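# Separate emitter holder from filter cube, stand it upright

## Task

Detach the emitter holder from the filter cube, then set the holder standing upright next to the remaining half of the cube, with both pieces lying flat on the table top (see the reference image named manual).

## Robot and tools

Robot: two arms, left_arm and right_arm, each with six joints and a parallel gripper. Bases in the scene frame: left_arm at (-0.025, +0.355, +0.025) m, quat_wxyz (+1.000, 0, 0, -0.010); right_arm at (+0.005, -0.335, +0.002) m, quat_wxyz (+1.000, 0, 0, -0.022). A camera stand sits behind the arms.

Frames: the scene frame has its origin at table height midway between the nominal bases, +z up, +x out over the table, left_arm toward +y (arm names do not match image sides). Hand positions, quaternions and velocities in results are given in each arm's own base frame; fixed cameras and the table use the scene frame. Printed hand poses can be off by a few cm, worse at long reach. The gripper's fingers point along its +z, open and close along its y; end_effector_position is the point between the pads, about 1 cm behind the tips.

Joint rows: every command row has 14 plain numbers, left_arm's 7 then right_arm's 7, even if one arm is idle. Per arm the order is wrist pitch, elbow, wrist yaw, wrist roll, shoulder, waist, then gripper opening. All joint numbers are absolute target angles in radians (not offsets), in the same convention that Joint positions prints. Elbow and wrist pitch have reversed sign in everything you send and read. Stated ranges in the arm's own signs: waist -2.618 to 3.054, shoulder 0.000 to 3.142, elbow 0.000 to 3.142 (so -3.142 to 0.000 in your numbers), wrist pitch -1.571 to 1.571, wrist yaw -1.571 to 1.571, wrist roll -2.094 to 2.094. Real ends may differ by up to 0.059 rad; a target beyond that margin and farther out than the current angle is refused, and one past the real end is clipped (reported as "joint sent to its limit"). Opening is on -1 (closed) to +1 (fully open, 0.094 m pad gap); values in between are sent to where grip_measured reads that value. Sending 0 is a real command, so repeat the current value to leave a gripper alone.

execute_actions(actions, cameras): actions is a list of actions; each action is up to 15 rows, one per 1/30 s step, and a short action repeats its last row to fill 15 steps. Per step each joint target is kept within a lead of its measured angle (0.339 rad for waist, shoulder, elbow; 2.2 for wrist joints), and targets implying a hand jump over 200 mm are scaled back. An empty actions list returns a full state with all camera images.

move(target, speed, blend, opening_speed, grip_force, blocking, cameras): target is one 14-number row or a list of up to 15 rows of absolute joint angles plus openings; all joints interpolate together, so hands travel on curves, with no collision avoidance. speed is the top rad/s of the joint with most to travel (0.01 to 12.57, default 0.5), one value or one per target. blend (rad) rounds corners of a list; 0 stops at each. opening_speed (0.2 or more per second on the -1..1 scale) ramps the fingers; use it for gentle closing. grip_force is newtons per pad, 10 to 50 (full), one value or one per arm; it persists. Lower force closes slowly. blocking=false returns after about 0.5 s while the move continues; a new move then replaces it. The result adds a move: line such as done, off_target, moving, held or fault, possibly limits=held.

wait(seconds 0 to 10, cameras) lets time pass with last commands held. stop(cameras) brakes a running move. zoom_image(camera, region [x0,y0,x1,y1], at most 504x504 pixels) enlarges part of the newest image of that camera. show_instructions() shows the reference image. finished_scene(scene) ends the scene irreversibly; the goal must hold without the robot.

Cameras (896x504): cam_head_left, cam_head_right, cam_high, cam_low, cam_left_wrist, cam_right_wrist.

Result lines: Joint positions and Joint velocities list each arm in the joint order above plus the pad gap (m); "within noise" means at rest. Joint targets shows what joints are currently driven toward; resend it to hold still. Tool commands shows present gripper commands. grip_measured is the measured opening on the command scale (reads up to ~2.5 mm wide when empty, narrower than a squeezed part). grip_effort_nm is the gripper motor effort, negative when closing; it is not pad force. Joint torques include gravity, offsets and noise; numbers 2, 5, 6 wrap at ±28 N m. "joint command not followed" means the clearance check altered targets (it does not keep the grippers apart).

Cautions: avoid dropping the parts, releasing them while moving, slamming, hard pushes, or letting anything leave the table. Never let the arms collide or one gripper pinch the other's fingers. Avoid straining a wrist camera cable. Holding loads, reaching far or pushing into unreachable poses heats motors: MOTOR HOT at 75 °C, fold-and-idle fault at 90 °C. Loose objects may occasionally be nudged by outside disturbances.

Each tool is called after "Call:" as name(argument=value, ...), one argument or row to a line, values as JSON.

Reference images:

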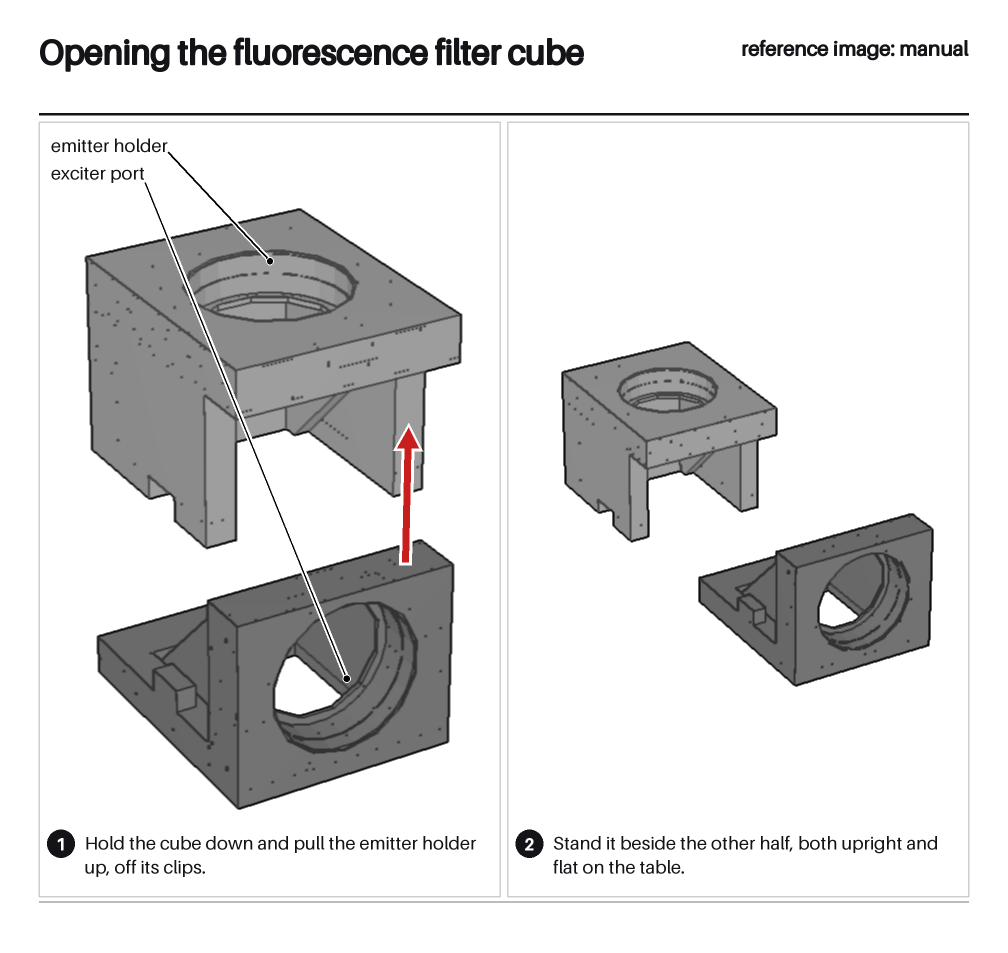

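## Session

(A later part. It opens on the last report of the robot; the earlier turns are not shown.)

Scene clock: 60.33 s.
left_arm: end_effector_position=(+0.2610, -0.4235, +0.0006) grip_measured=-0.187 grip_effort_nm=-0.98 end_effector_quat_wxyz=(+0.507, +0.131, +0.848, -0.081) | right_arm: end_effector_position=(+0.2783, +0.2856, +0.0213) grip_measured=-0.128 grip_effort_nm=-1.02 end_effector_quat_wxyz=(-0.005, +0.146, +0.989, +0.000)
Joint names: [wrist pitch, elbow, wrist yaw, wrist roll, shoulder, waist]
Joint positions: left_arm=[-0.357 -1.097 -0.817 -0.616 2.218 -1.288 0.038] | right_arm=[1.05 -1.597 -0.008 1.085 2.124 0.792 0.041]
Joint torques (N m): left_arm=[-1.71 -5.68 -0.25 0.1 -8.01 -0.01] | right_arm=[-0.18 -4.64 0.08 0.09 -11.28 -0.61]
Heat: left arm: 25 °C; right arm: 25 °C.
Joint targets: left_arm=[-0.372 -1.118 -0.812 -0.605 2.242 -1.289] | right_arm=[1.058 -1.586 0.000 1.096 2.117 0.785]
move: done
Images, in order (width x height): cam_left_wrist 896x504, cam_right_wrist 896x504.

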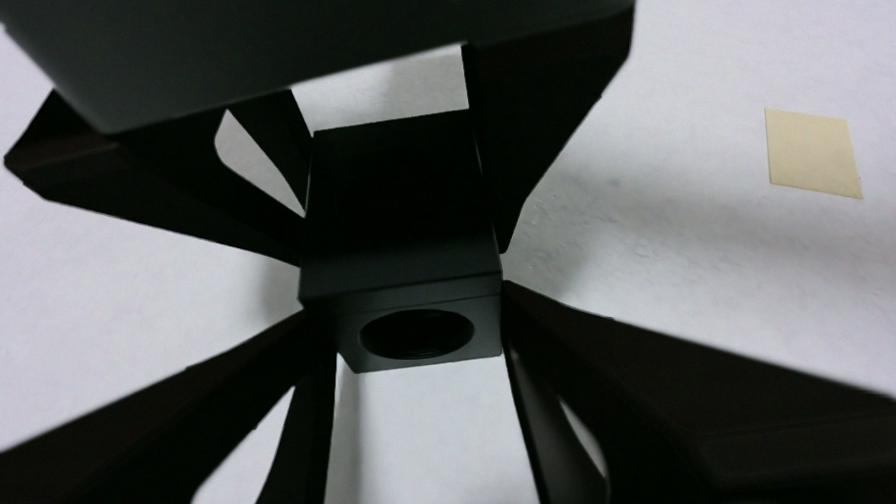

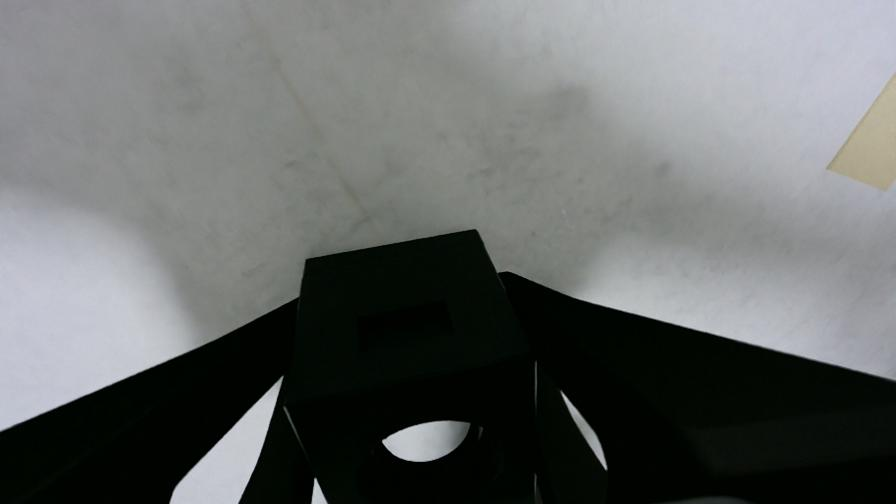

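Call:
move(
  target=[
    [-0.3715,-1.118,-0.812,-0.605,2.242,-1.2885,-0.5,1.241,-1.729,0,1.096,2.077,0.785,-0.5],
    [-0.3715,-1.118,-0.812,-0.605,2.242,-1.2885,-0.5,1.441,-1.926,0,1.096,2.074,0.785,-0.5],
  ],
  speed=0.1,
  blend=0.03,
  cameras=["cam_left_wrist","cam_right_wrist","cam_low"],
)

Scene clock: 65.50 s.
left_arm: end_effector_position=(+0.2785, -0.4372, +0.0539) grip_measured=-0.187 grip_effort_nm=-0.98 end_effector_quat_wxyz=(+0.571, +0.054, +0.810, -0.125) | right_arm: end_effector_position=(+0.2943, +0.2728, +0.0875) grip_measured=-0.146 grip_effort_nm=-1.02 end_effector_quat_wxyz=(+0.018, +0.144, +0.989, -0.038)
Joint names: [wrist pitch, elbow, wrist yaw, wrist roll, shoulder, waist]
Joint positions: left_arm=[-0.503 -1.135 -0.93 -0.612 2.195 -1.288 0.038] | right_arm=[1.346 -1.861 0.074 1.068 2.124 0.778 0.04]
Joint torques (N m): left_arm=[-0.33 -3.03 0.95 0.06 -6.6 0.01] | right_arm=[0.73 -12.44 -0.83 0.27 -15.15 0.57]
Heat: left arm: 25 °C; right arm: 27 °C.
Joint targets: left_arm=[-0.371 -1.118 -0.812 -0.605 2.242 -1.289] | right_arm=[1.441 -1.926 0.000 1.096 2.074 0.785]
move: off_target (left_arm, right_arm); blend cut to 0 rad at target 1; left_arm: the wrist pitch is farthest, 0.131 rad from its target; right_arm: the wrist pitch is farthest, 0.095 rad from its target
Images, in order (width x height): cam_low 896x504, cam_left_wrist 896x504, cam_right_wrist 896x504.

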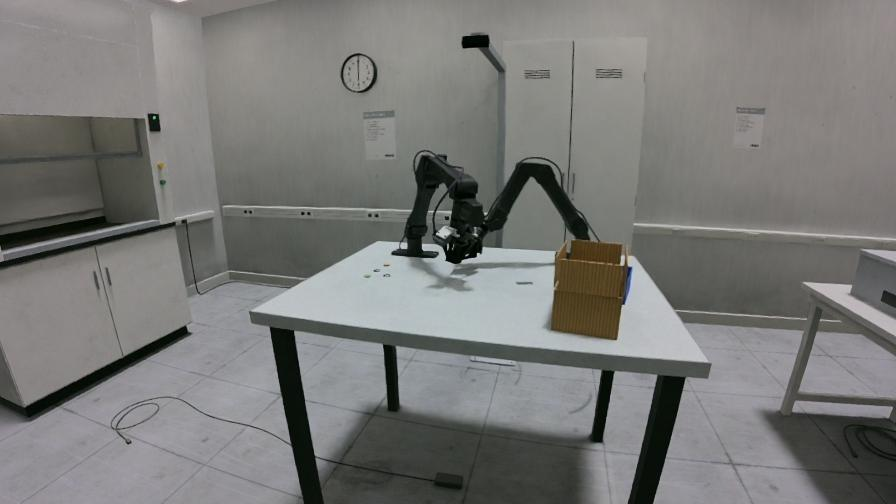

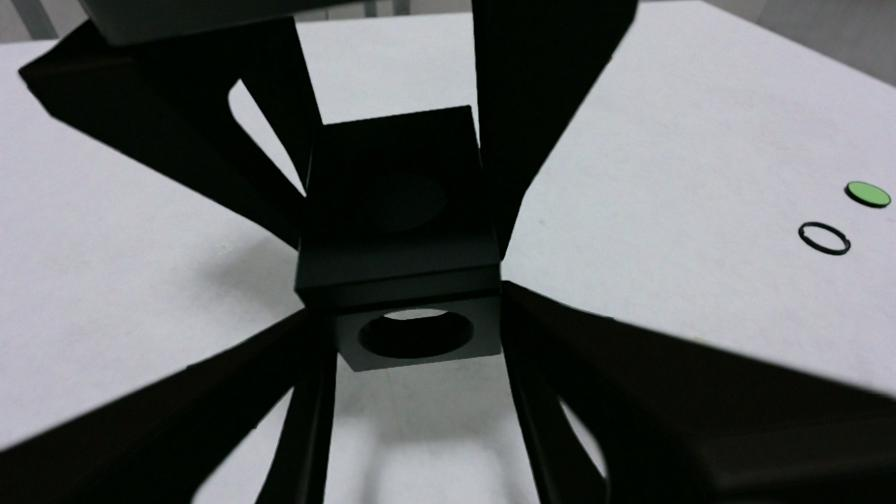

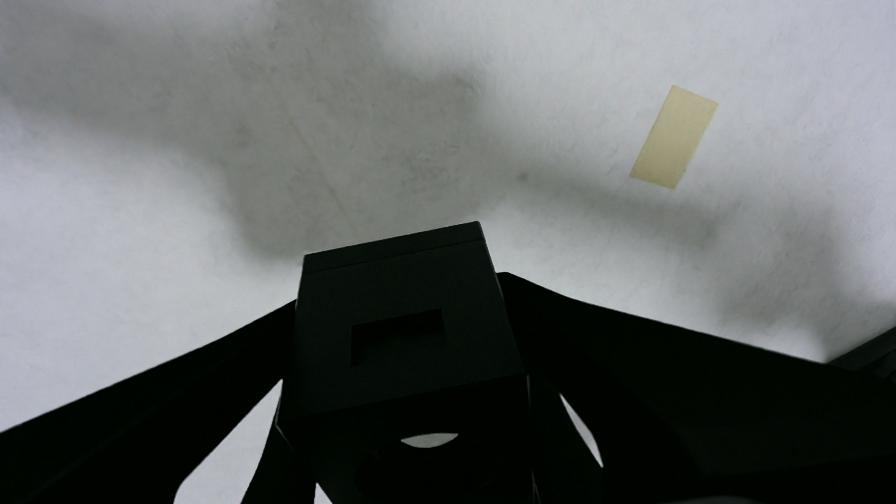

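Call:
zoom_image(
  camera="cam_left_wrist",
  region=[260, 90, 560, 390],
)

Call:
zoom_image(
  camera="cam_right_wrist",
  region=[260, 200, 560, 500],
)

Scaled by 1.680 from the camera's 896x504 image, which has a finer 1280x720 frame.

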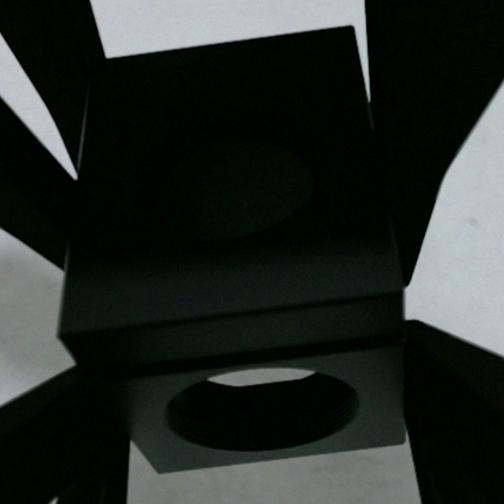

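Scaled by 1.680 from the camera's 896x504 image, which has a finer 1280x720 frame.

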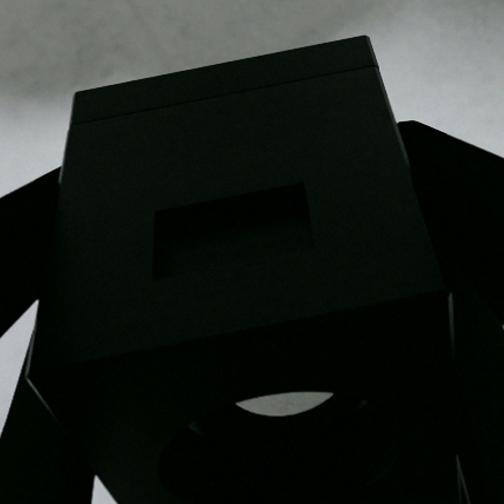

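Call:
move(
  target=[
    [0.354,-1.432,-0.54,-0.742,2.128,-1.205,-0.6,1.441,-1.926,0,1.096,2.074,0.785,-0.6],
  ],
  speed=0.25,
  cameras=["cam_left_wrist","cam_right_wrist"],
)

Scene clock: 71.97 s.
left_arm: end_effector_position=(+0.2822, -0.4359, +0.0644) grip_measured=-0.187 grip_effort_nm=-0.98 end_effector_quat_wxyz=(+0.407, +0.091, +0.905, -0.082) | right_arm: end_effector_position=(+0.2987, +0.2705, +0.0911) grip_measured=-0.151 grip_effort_nm=-1.02 end_effector_quat_wxyz=(+0.012, +0.147, +0.989, -0.030)
Joint names: [wrist pitch, elbow, wrist yaw, wrist roll, shoulder, waist]
Joint positions: left_arm=[0.278 -1.43 -0.637 -0.795 2.104 -1.206 0.038] | right_arm=[1.354 -1.876 0.056 1.056 2.124 0.758 0.04]
Joint torques (N m): left_arm=[-0.64 -5.35 0.71 0.59 -8.47 0.14] | right_arm=[0.62 -10.84 -0.6 0.38 -15.19 2.19]
Heat: left arm: 25 °C; right arm: 28 °C.
Joint targets: left_arm=[0.354 -1.432 -0.540 -0.742 2.128 -1.205] | right_arm=[1.441 -1.926 0.000 1.096 2.074 0.785]
move: off_target (left_arm, right_arm); left_arm: the wrist yaw is farthest, 0.097 rad from its target; right_arm: the wrist pitch is farthest, 0.087 rad from its target
Images, in order (width x height): cam_left_wrist 896x504, cam_right_wrist 896x504.

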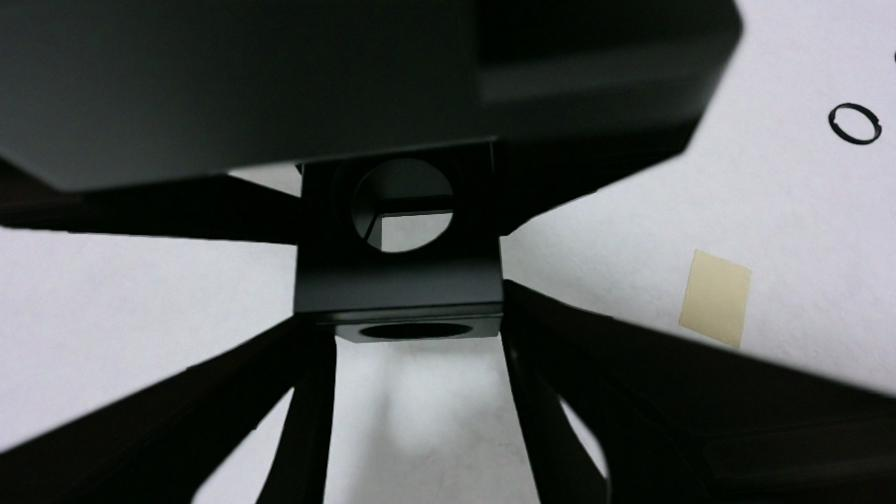

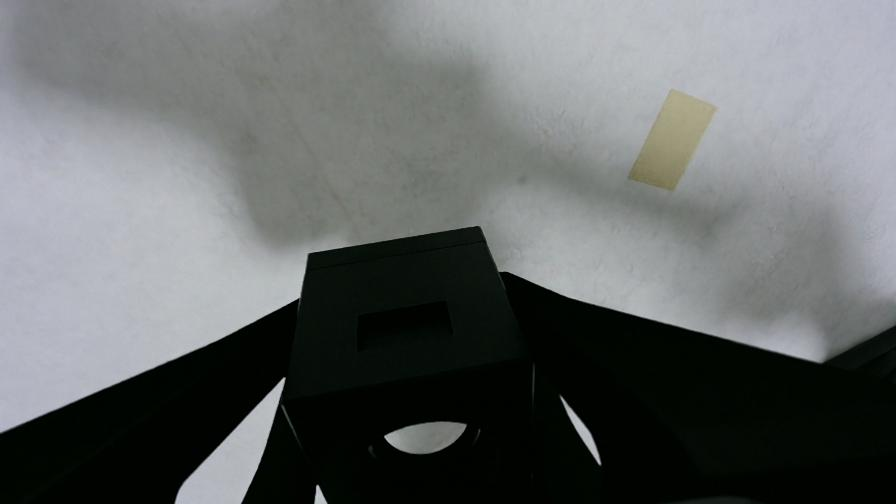

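Call:
move(
  target=[
    [0.285,-1.397,-0.54,-0.742,2.162,-1.205,-0.6,1.6,-2.19,0,1.096,2.12,0.785,-0.6],
  ],
  speed=0.12,
  cameras=["cam_left_wrist","cam_right_wrist"],
)

Scene clock: 76.07 s.
left_arm: end_effector_position=(+0.3019, -0.4373, +0.1006) grip_measured=-0.187 grip_effort_nm=-0.97 end_effector_quat_wxyz=(+0.467, +0.057, +0.877, -0.095) | right_arm: end_effector_position=(+0.3179, +0.2714, +0.1369) grip_measured=-0.153 grip_effort_nm=-1.02 end_effector_quat_wxyz=(+0.052, +0.142, +0.988, -0.032)
Joint names: [wrist pitch, elbow, wrist yaw, wrist roll, shoulder, waist]
Joint positions: left_arm=[0.187 -1.433 -0.738 -0.771 2.075 -1.199 0.038] | right_arm=[1.507 -2.109 0.12 1.041 2.158 0.756 0.04]
Joint torques (N m): left_arm=[-0.52 -2.63 1.73 0.34 -4.01 -0.44] | right_arm=[0.27 -14 -1.36 0.56 -14.46 2.43]
Heat: left arm: 24 °C; right arm: 29 °C.
Joint targets: left_arm=[0.285 -1.397 -0.540 -0.742 2.162 -1.205] | right_arm=[1.562 -2.190 0.000 1.096 2.120 0.785]
joint sent to its limit (right arm) — the wrist pitch, upper limit.
move: off_target (left_arm, right_arm); left_arm: the wrist yaw is farthest, 0.198 rad from its target; right_arm: the wrist yaw is farthest, 0.120 rad from its target
Images, in order (width x height): cam_left_wrist 896x504, cam_right_wrist 896x504.

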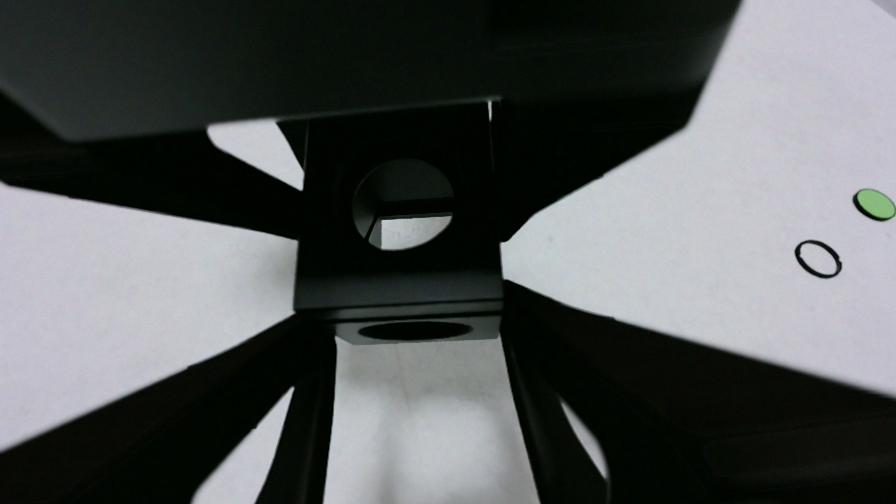

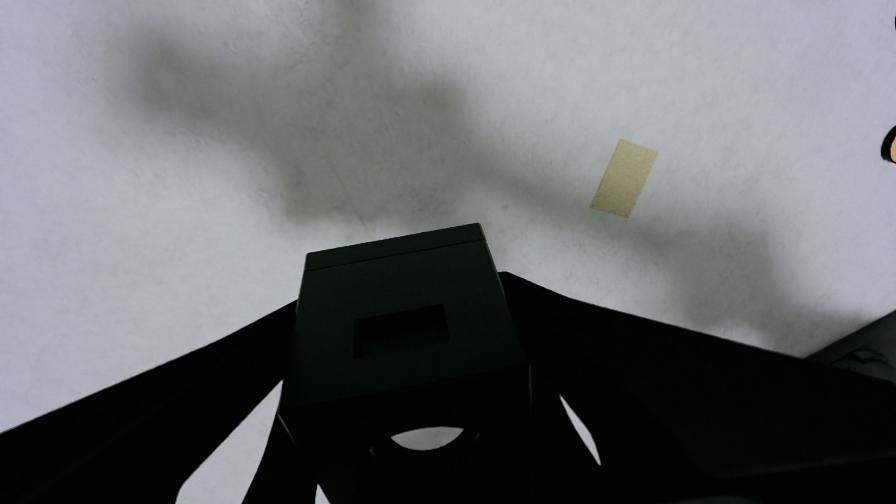

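Call:
move(
  target=[
    [0.285,-1.397,-0.54,-1.2,2.162,-1.205,-0.7,1.56,-2.19,0,1.096,2.12,0.785,-0.7],
  ],
  speed=0.35,
  cameras=["cam_left_wrist","cam_right_wrist"],
)

Scene clock: 80.40 s.
left_arm: end_effector_position=(+0.2974, -0.4350, +0.0932) grip_measured=-0.188 grip_effort_nm=-0.98 end_effector_quat_wxyz=(+0.436, -0.049, +0.887, -0.147) | right_arm: end_effector_position=(+0.3127, +0.2772, +0.1326) grip_measured=-0.164 grip_effort_nm=-1.02 end_effector_quat_wxyz=(+0.044, +0.104, +0.993, -0.035)
Joint names: [wrist pitch, elbow, wrist yaw, wrist roll, shoulder, waist]
Joint positions: left_arm=[0.225 -1.433 -0.713 -1.037 2.075 -1.199 0.038] | right_arm=[1.507 -2.109 0.113 0.979 2.169 0.771 0.039]
Joint torques (N m): left_arm=[-0.86 -2.66 1.46 -1.91 -4.01 -0.47] | right_arm=[0.24 -14.04 -1.26 1.19 -15.36 1.13]
Heat: left arm: 24 °C; right arm: 29 °C.
Joint targets: left_arm=[0.285 -1.397 -0.540 -1.200 2.162 -1.205] | right_arm=[1.560 -2.190 0.000 1.096 2.120 0.785]
move: off_target (left_arm, right_arm); left_arm: the wrist yaw is farthest, 0.173 rad from its target; right_arm: the wrist roll is farthest, 0.117 rad from its target
Images, in order (width x height): cam_left_wrist 896x504, cam_right_wrist 896x504.

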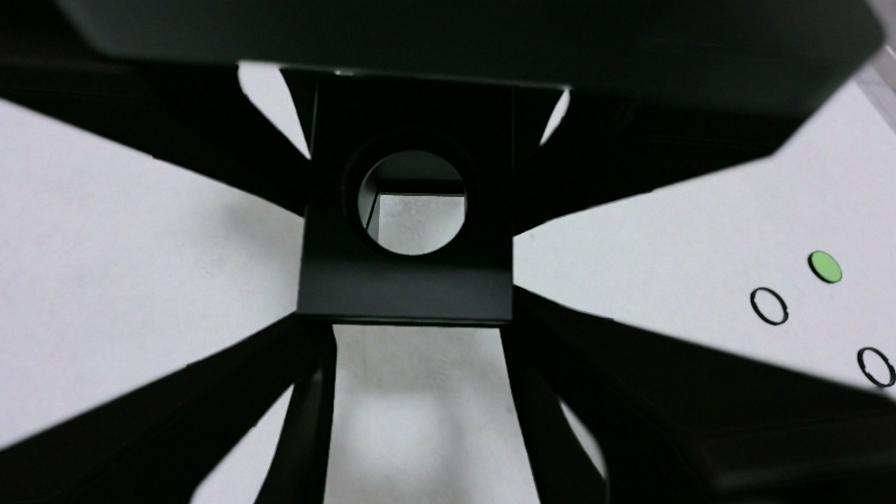

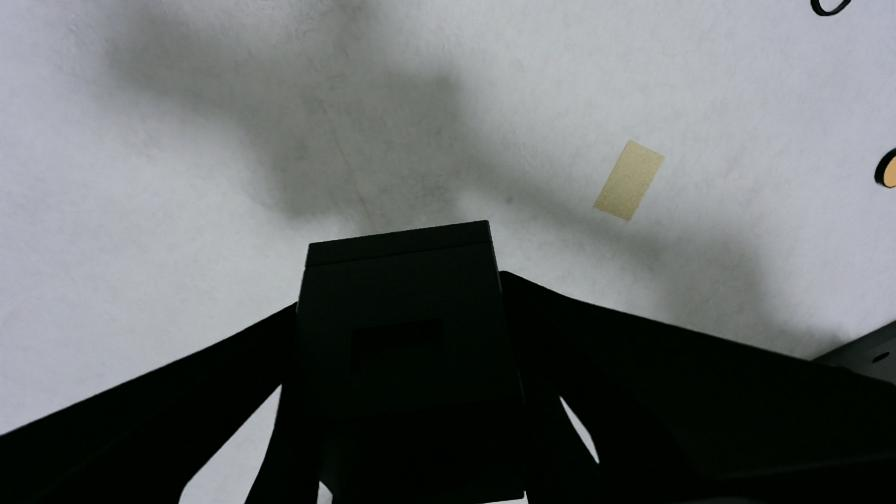

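Call:
zoom_image(
  camera="cam_left_wrist",
  region=[270, 120, 550, 360],
)

Call:
execute_actions(
  actions=[],
)

Scaled by 1.800 from the camera's 896x504 image, which has a finer 1280x720 frame.

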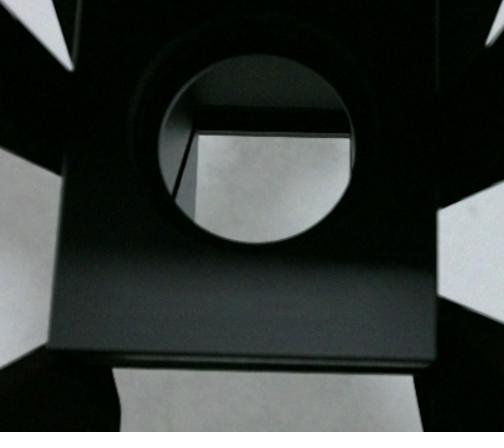

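Scene clock: 80.67 s.
left_arm: end_effector_position=(+0.2974, -0.4350, +0.0932) grip_measured=-0.188 grip_effort_nm=-0.98 end_effector_quat_wxyz=(+0.436, -0.049, +0.887, -0.147) | right_arm: end_effector_position=(+0.3127, +0.2772, +0.1326) grip_measured=-0.164 grip_effort_nm=-1.02 end_effector_quat_wxyz=(+0.044, +0.103, +0.993, -0.035)
Joint names: [wrist pitch, elbow, wrist yaw, wrist roll, shoulder, waist]
Joint positions: left_arm=[0.225 -1.433 -0.713 -1.037 2.075 -1.199 0.038] | right_arm=[1.507 -2.109 0.113 0.979 2.169 0.771 0.039]
Joint velocities: within noise
Joint torques (N m): left_arm=[-0.87 -2.62 1.48 -1.94 -4.03 -0.47] | right_arm=[0.24 -14.02 -1.26 1.17 -15.35 1.14]
Heat: left arm: 24 °C; right arm: 30 °C.
Joint targets: left_arm=[0.285 -1.397 -0.540 -1.200 2.162 -1.205] | right_arm=[1.560 -2.190 0.000 1.096 2.120 0.785]
Tool commands: left_gripper/opening=-0.7 right_gripper/opening=-0.7

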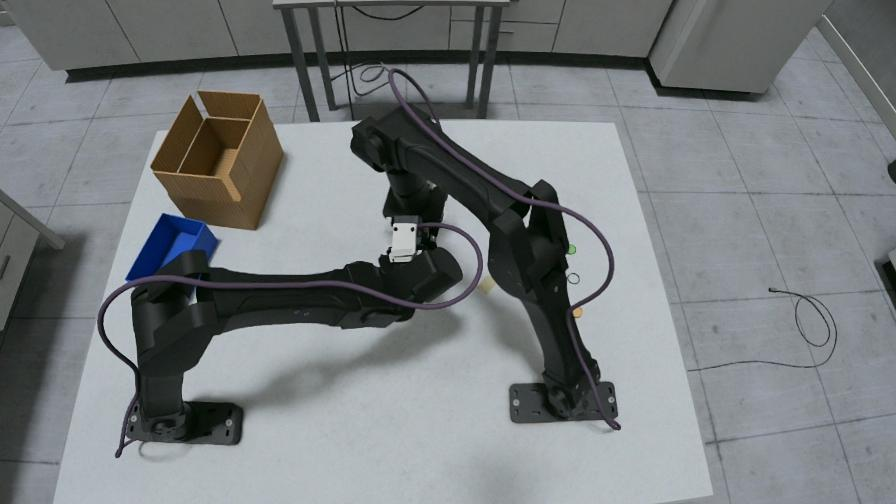

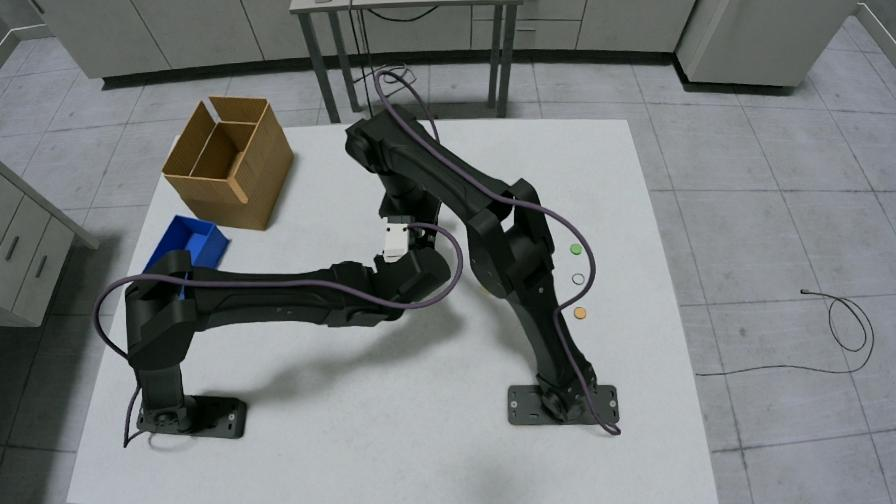

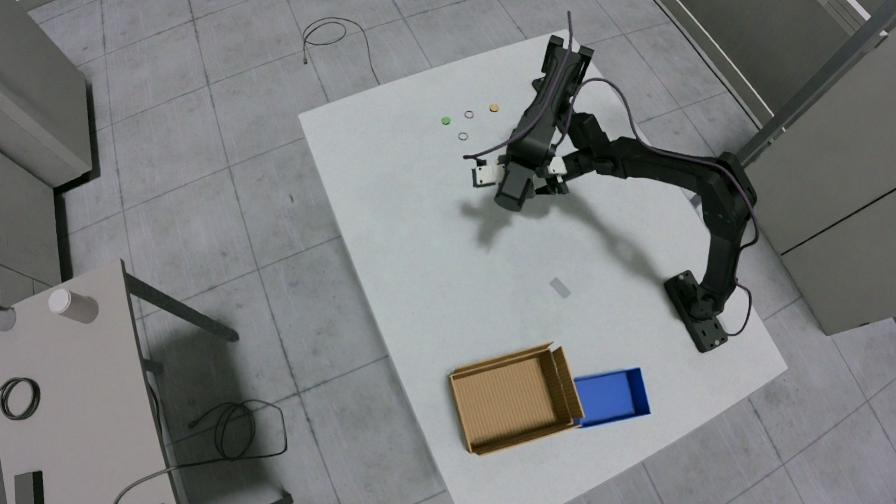

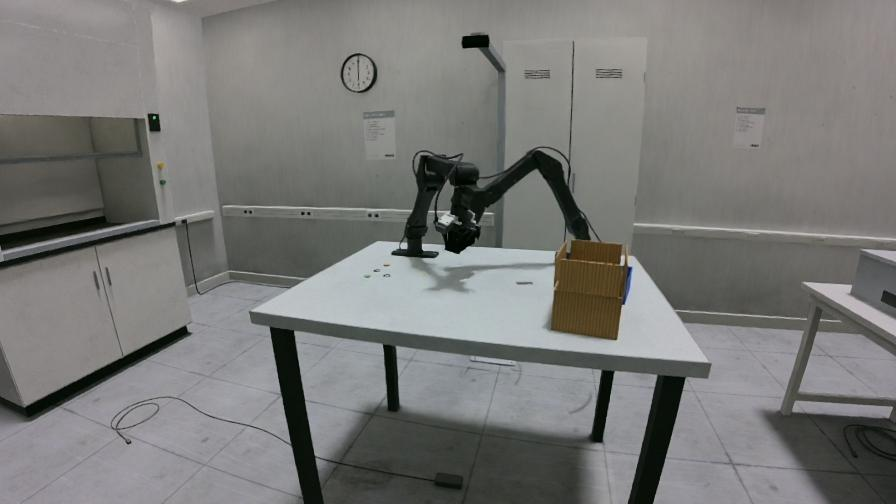

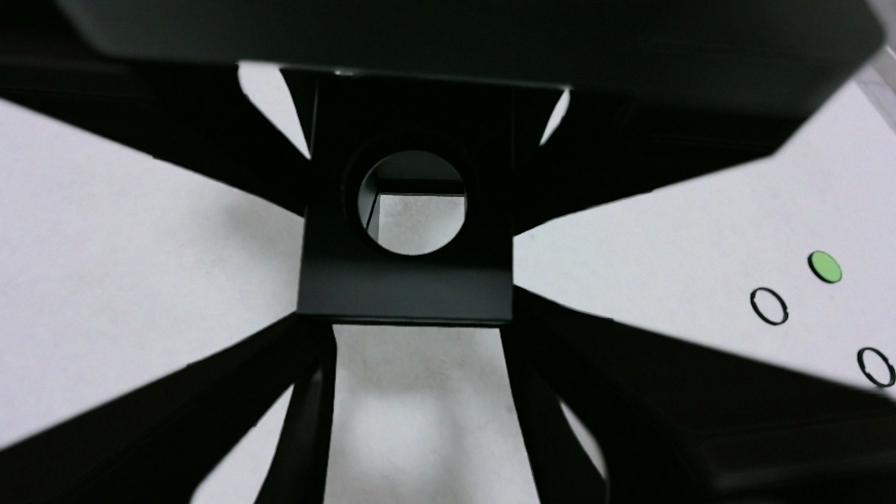

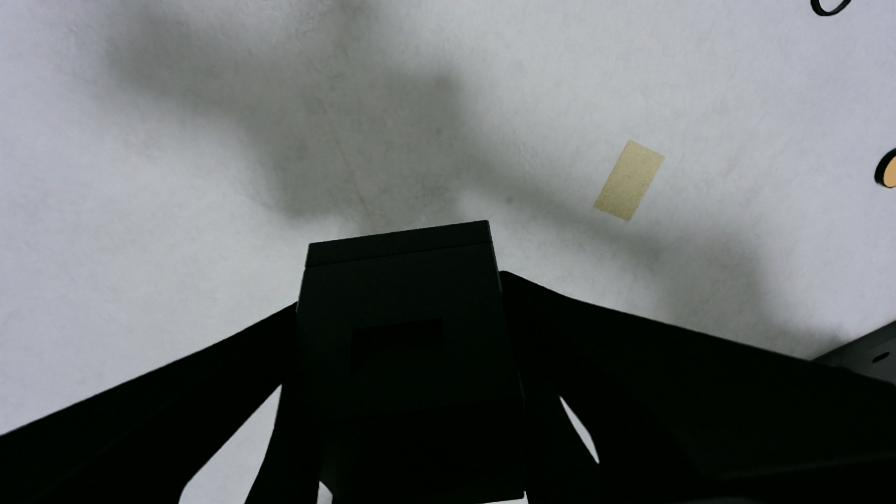

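Call:
move(
  target=[
    [0.225,-1.443,-0.713,-1.037,2.09,-1.199,-0.4,1.507,-2.12,0.11,0.979,2.15,0.775,-0.7],
    [0.225,-1.443,-0.713,-1.037,2.09,-1.199,0.9,1.507,-2.12,0.05,1.04,2.15,0.775,-0.7],
    [0.225,-1.253,-0.819,-1.037,1.895,-1.305,0.9,1.507,-2.12,0.05,1.04,2.15,0.775,-0.7],
  ],
  speed=0.3,
  opening_speed=1.5,
  cameras=["cam_left_wrist","cam_right_wrist"],
)

Scene clock: 88.70 s.
left_arm: end_effector_position=(+0.2497, -0.4141, +0.1098) grip_measured=+0.898 grip_effort_nm=0.13 end_effector_quat_wxyz=(+0.459, -0.012, +0.878, -0.138) | right_arm: end_effector_position=(+0.3077, +0.2891, +0.1317) grip_measured=-0.171 grip_effort_nm=-1.02 end_effector_quat_wxyz=(+0.026, +0.128, +0.991, -0.006)
Joint names: [wrist pitch, elbow, wrist yaw, wrist roll, shoulder, waist]
Joint positions: left_arm=[0.224 -1.264 -0.8 -1.03 1.928 -1.301 0.089] | right_arm=[1.489 -2.109 0.048 1.029 2.169 0.772 0.039]
Joint torques (N m): left_arm=[-1.41 -4.34 -0.56 -0.11 -11.28 -0.25] | right_arm=[-0.13 -6.93 0.06 0.09 -12.81 0.18]
Heat: left arm: 24 °C; right arm: 31 °C.
Joint targets: left_arm=[0.225 -1.253 -0.819 -1.037 1.895 -1.305] | right_arm=[1.507 -2.120 0.050 1.040 2.150 0.775]
move: done; target 2's new numbers were sent with left_arm's wrist roll 0.048 rad from that target
Images, in order (width x height): cam_left_wrist 896x504, cam_right_wrist 896x504.

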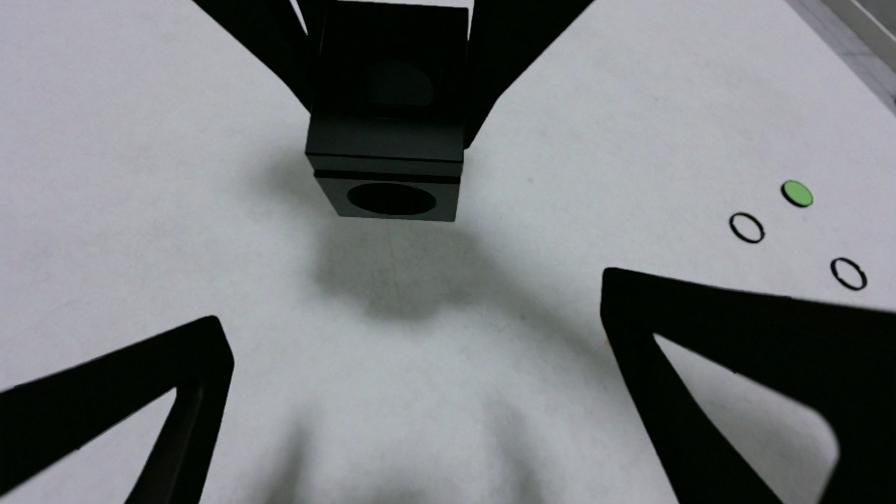

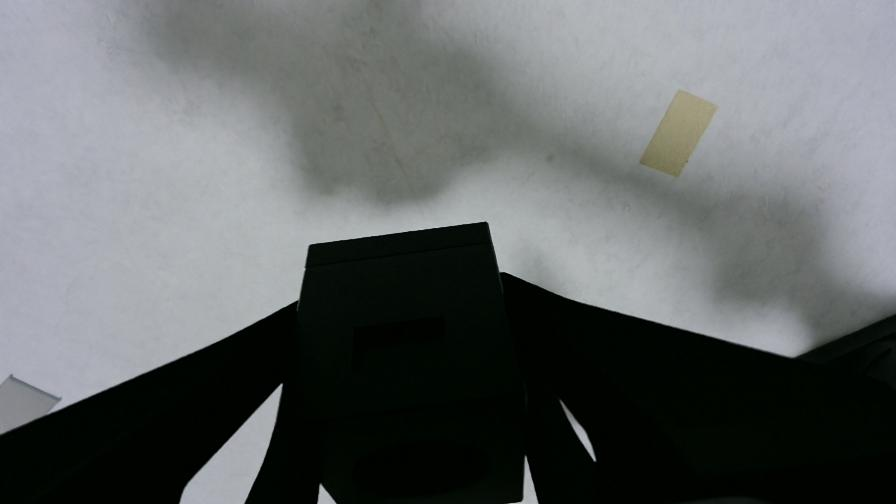

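Call:
zoom_image(
  camera="cam_left_wrist",
  region=[290, 60, 490, 240],
)

Scaled by 2.520 from the camera's 896x504 image, which has a finer 1280x720 frame.

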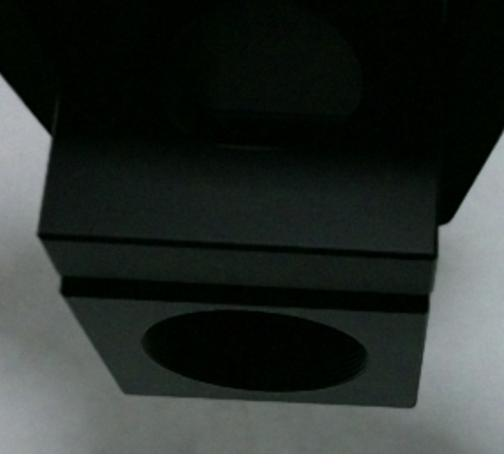

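Call:
move(
  target=[
    [-1.17,-0.685,1.229,0,1.86,-0.322,0.9,1.489,-2.12,0.05,1.04,2.15,0.775,-0.7],
    [-1.17,-0.685,1.229,0,1.86,-0.322,0.9,-0.93,-0.836,-1.177,0,1.765,0.438,-0.7],
  ],
  speed=0.9,
  blend=0.3,
  cameras=["cam_left_wrist","cam_right_wrist","cam_head_left"],
)

Scene clock: 95.97 s.
left_arm: end_effector_position=(+0.3070, -0.2821, +0.1574) grip_measured=+0.899 grip_effort_nm=0.12 end_effector_quat_wxyz=(+0.493, +0.486, +0.520, -0.501) | right_arm: end_effector_position=(+0.3006, +0.3277, +0.1954) grip_measured=-0.174 grip_effort_nm=-1.02 end_effector_quat_wxyz=(+0.459, -0.494, +0.522, +0.523)
Joint names: [wrist pitch, elbow, wrist yaw, wrist roll, shoulder, waist]
Joint positions: left_arm=[-1.161 -0.695 1.217 -0.006 1.894 -0.328 0.089] | right_arm=[-0.888 -0.841 -1.161 0.018 1.81 0.445 0.039]
Joint torques (N m): left_arm=[-1.71 -3.03 0.13 0.05 -9.42 0.51] | right_arm=[-1.96 -5.18 -0.26 -0.2 -11.88 -0.65]
Heat: left arm: 25 °C; right arm: 31 °C.
Joint targets: left_arm=[-1.170 -0.685 1.229 0.000 1.860 -0.322] | right_arm=[-0.930 -0.836 -1.177 0.000 1.765 0.438]
move: off_target (right_arm); right_arm: the shoulder is farthest, 0.045 rad from its target
Images, in order (width x height): cam_head_left 896x504, cam_left_wrist 896x504, cam_right_wrist 896x504.

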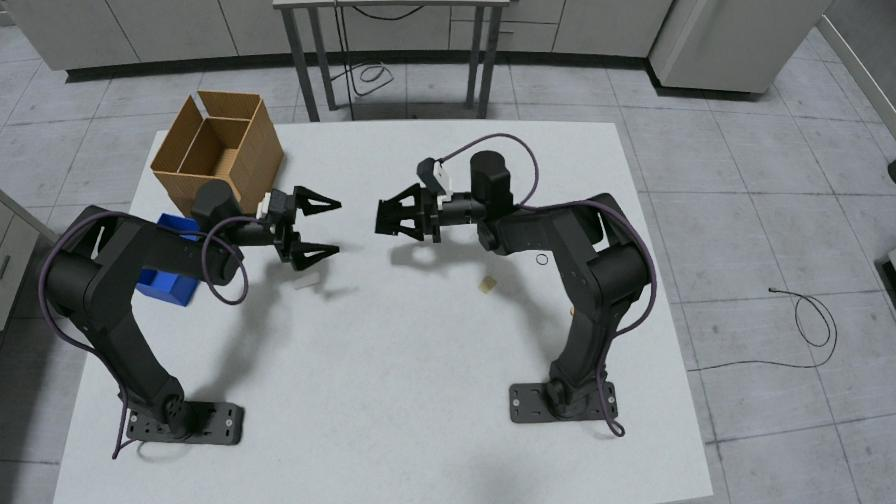

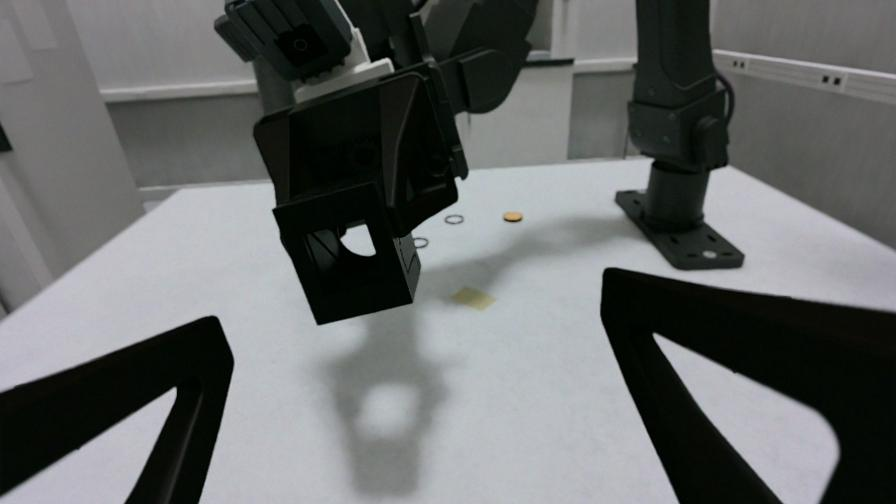

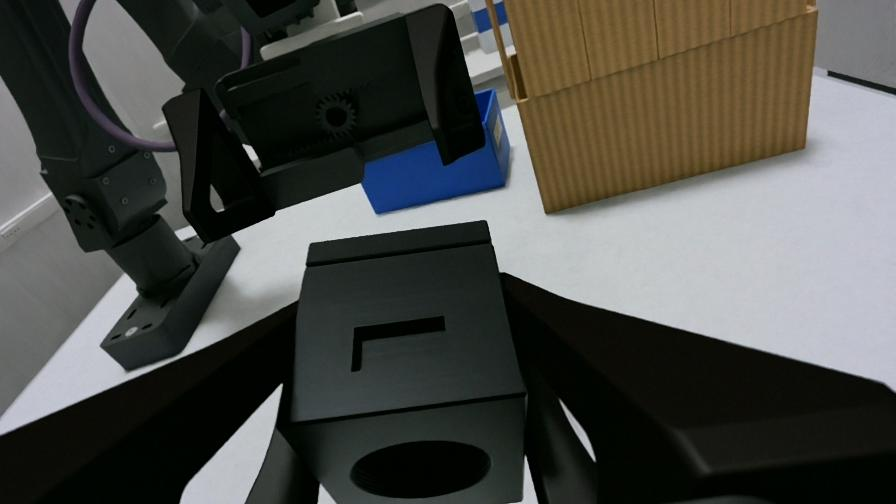

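Call:
move(
  target=[
    [-1.43,-0.852,1.13,-0.085,2.195,-0.424,1,-0.93,-0.836,-1.177,0,1.765,0.438,-0.7],
  ],
  speed=0.6,
  cameras=["cam_left_wrist","cam_right_wrist","cam_head_left"],
)

Scene clock: 98.77 s.
left_arm: end_effector_position=(+0.3278, -0.3239, +0.1201) grip_measured=+0.998 grip_effort_nm=0.13 end_effector_quat_wxyz=(+0.506, +0.484, +0.502, -0.507) | right_arm: end_effector_position=(+0.3006, +0.3277, +0.1954) grip_measured=-0.174 grip_effort_nm=-1.02 end_effector_quat_wxyz=(+0.459, -0.494, +0.522, +0.523)
Joint names: [wrist pitch, elbow, wrist yaw, wrist roll, shoulder, waist]
Joint positions: left_arm=[-1.404 -0.836 1.132 -0.077 2.177 -0.42 0.094] | right_arm=[-0.888 -0.841 -1.161 0.018 1.81 0.445 0.039]
Joint torques (N m): left_arm=[-1.93 -4.48 -0.07 -0.11 -7.24 -0.38] | right_arm=[-1.97 -5.24 -0.27 -0.2 -11.86 -0.64]
Heat: left arm: 25 °C; right arm: 31 °C.
Joint targets: left_arm=[-1.430 -0.852 1.130 -0.085 2.195 -0.424] | right_arm=[-0.930 -0.836 -1.177 0.000 1.765 0.438]
move: off_target (right_arm); right_arm: the shoulder is farthest, 0.045 rad from its target
Images, in order (width x height): cam_head_left 896x504, cam_left_wrist 896x504, cam_right_wrist 896x504.

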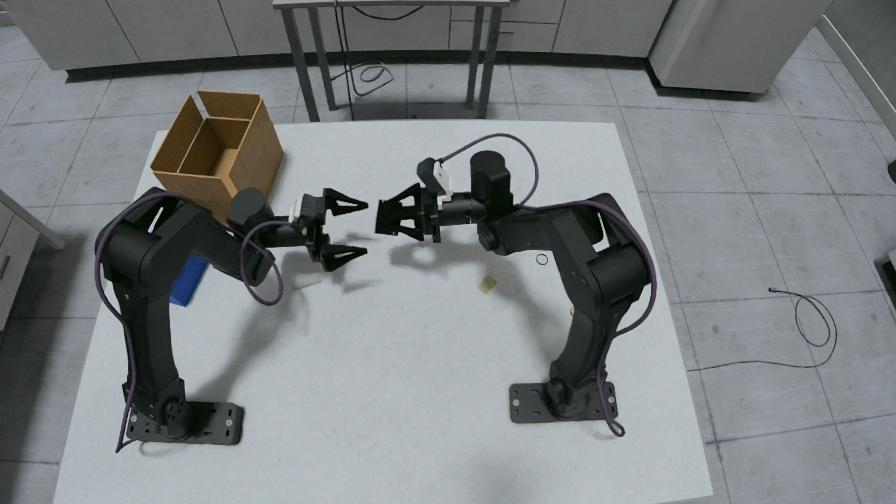

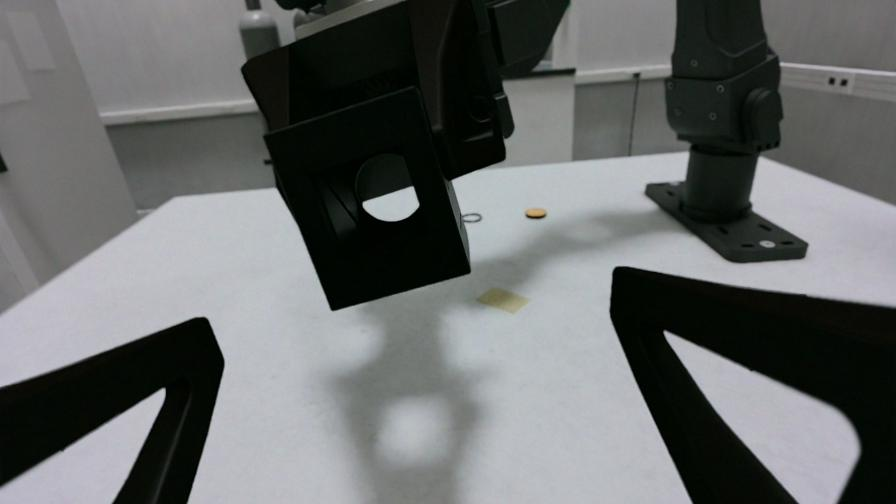

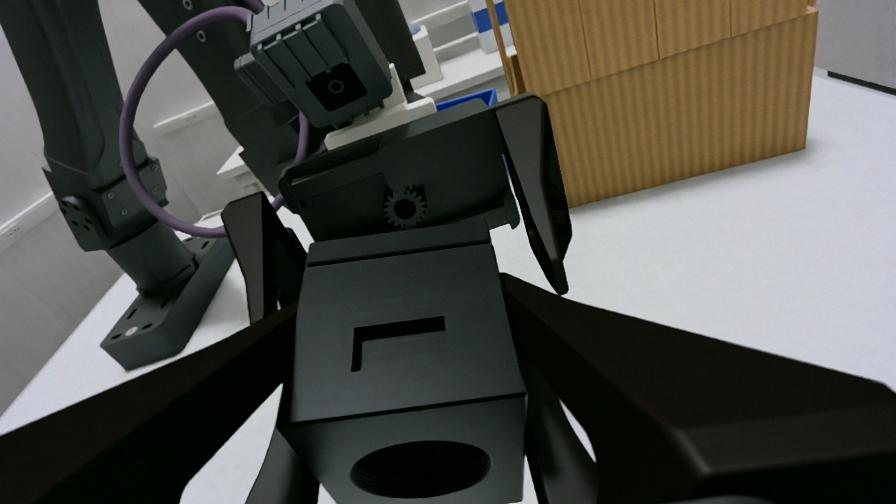

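Call:
move(
  target=[
    [-1.406,-0.918,1.071,-0.195,2.236,-0.483,1,-0.93,-0.836,-1.177,0,1.765,0.438,-0.7],
  ],
  speed=0.3,
  cameras=["cam_left_wrist","cam_right_wrist"],
)

Scene clock: 102.60 s.
left_arm: end_effector_position=(+0.3307, -0.3493, +0.1236) grip_measured=+0.998 grip_effort_nm=0.14 end_effector_quat_wxyz=(+0.488, +0.459, +0.517, -0.533) | right_arm: end_effector_position=(+0.3006, +0.3277, +0.1954) grip_measured=-0.174 grip_effort_nm=-1.02 end_effector_quat_wxyz=(+0.459, -0.494, +0.522, +0.523)
Joint names: [wrist pitch, elbow, wrist yaw, wrist roll, shoulder, waist]
Joint positions: left_arm=[-1.405 -0.901 1.074 -0.187 2.211 -0.479 0.094] | right_arm=[-0.888 -0.841 -1.161 0.018 1.81 0.445 0.039]
Joint torques (N m): left_arm=[-1.66 -4.66 -0.06 -0.06 -7.28 -0.31] | right_arm=[-1.97 -5.24 -0.26 -0.21 -11.86 -0.7]
Heat: left arm: 26 °C; right arm: 31 °C.
Joint targets: left_arm=[-1.406 -0.918 1.071 -0.195 2.236 -0.483] | right_arm=[-0.930 -0.836 -1.177 0.000 1.765 0.438]
move: off_target (right_arm); right_arm: the shoulder is farthest, 0.045 rad from its target
Images, in order (width x height): cam_left_wrist 896x504, cam_right_wrist 896x504.

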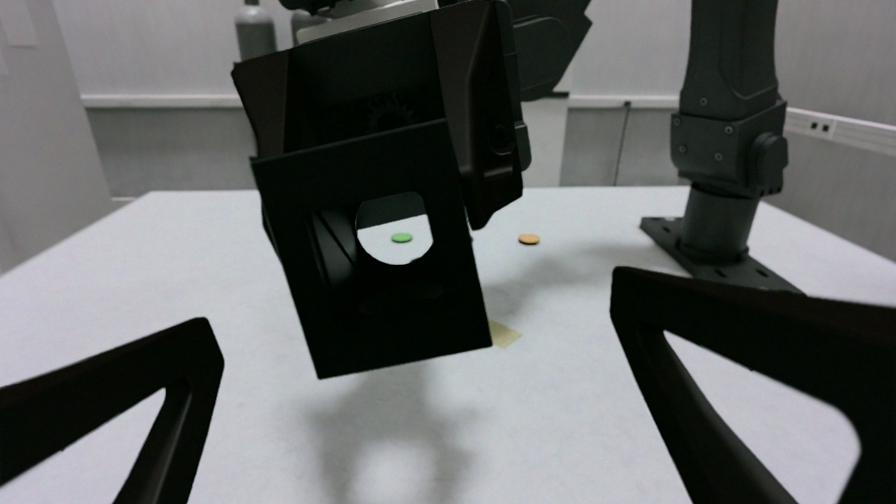

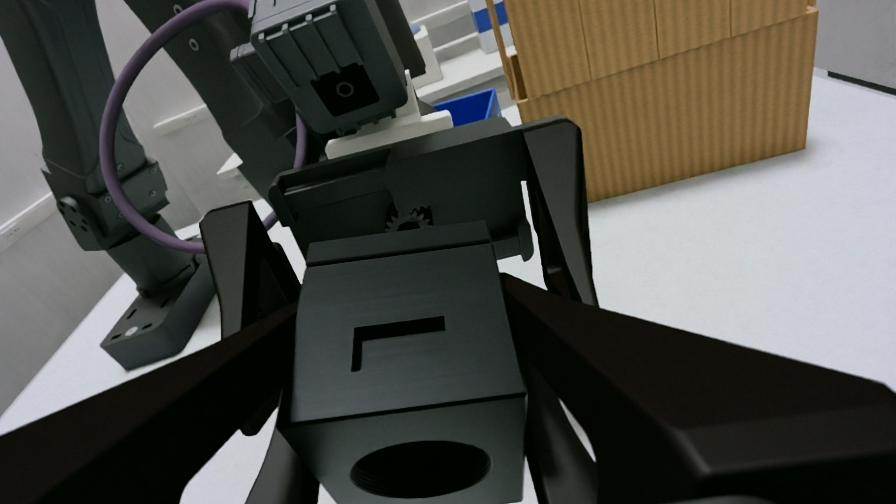

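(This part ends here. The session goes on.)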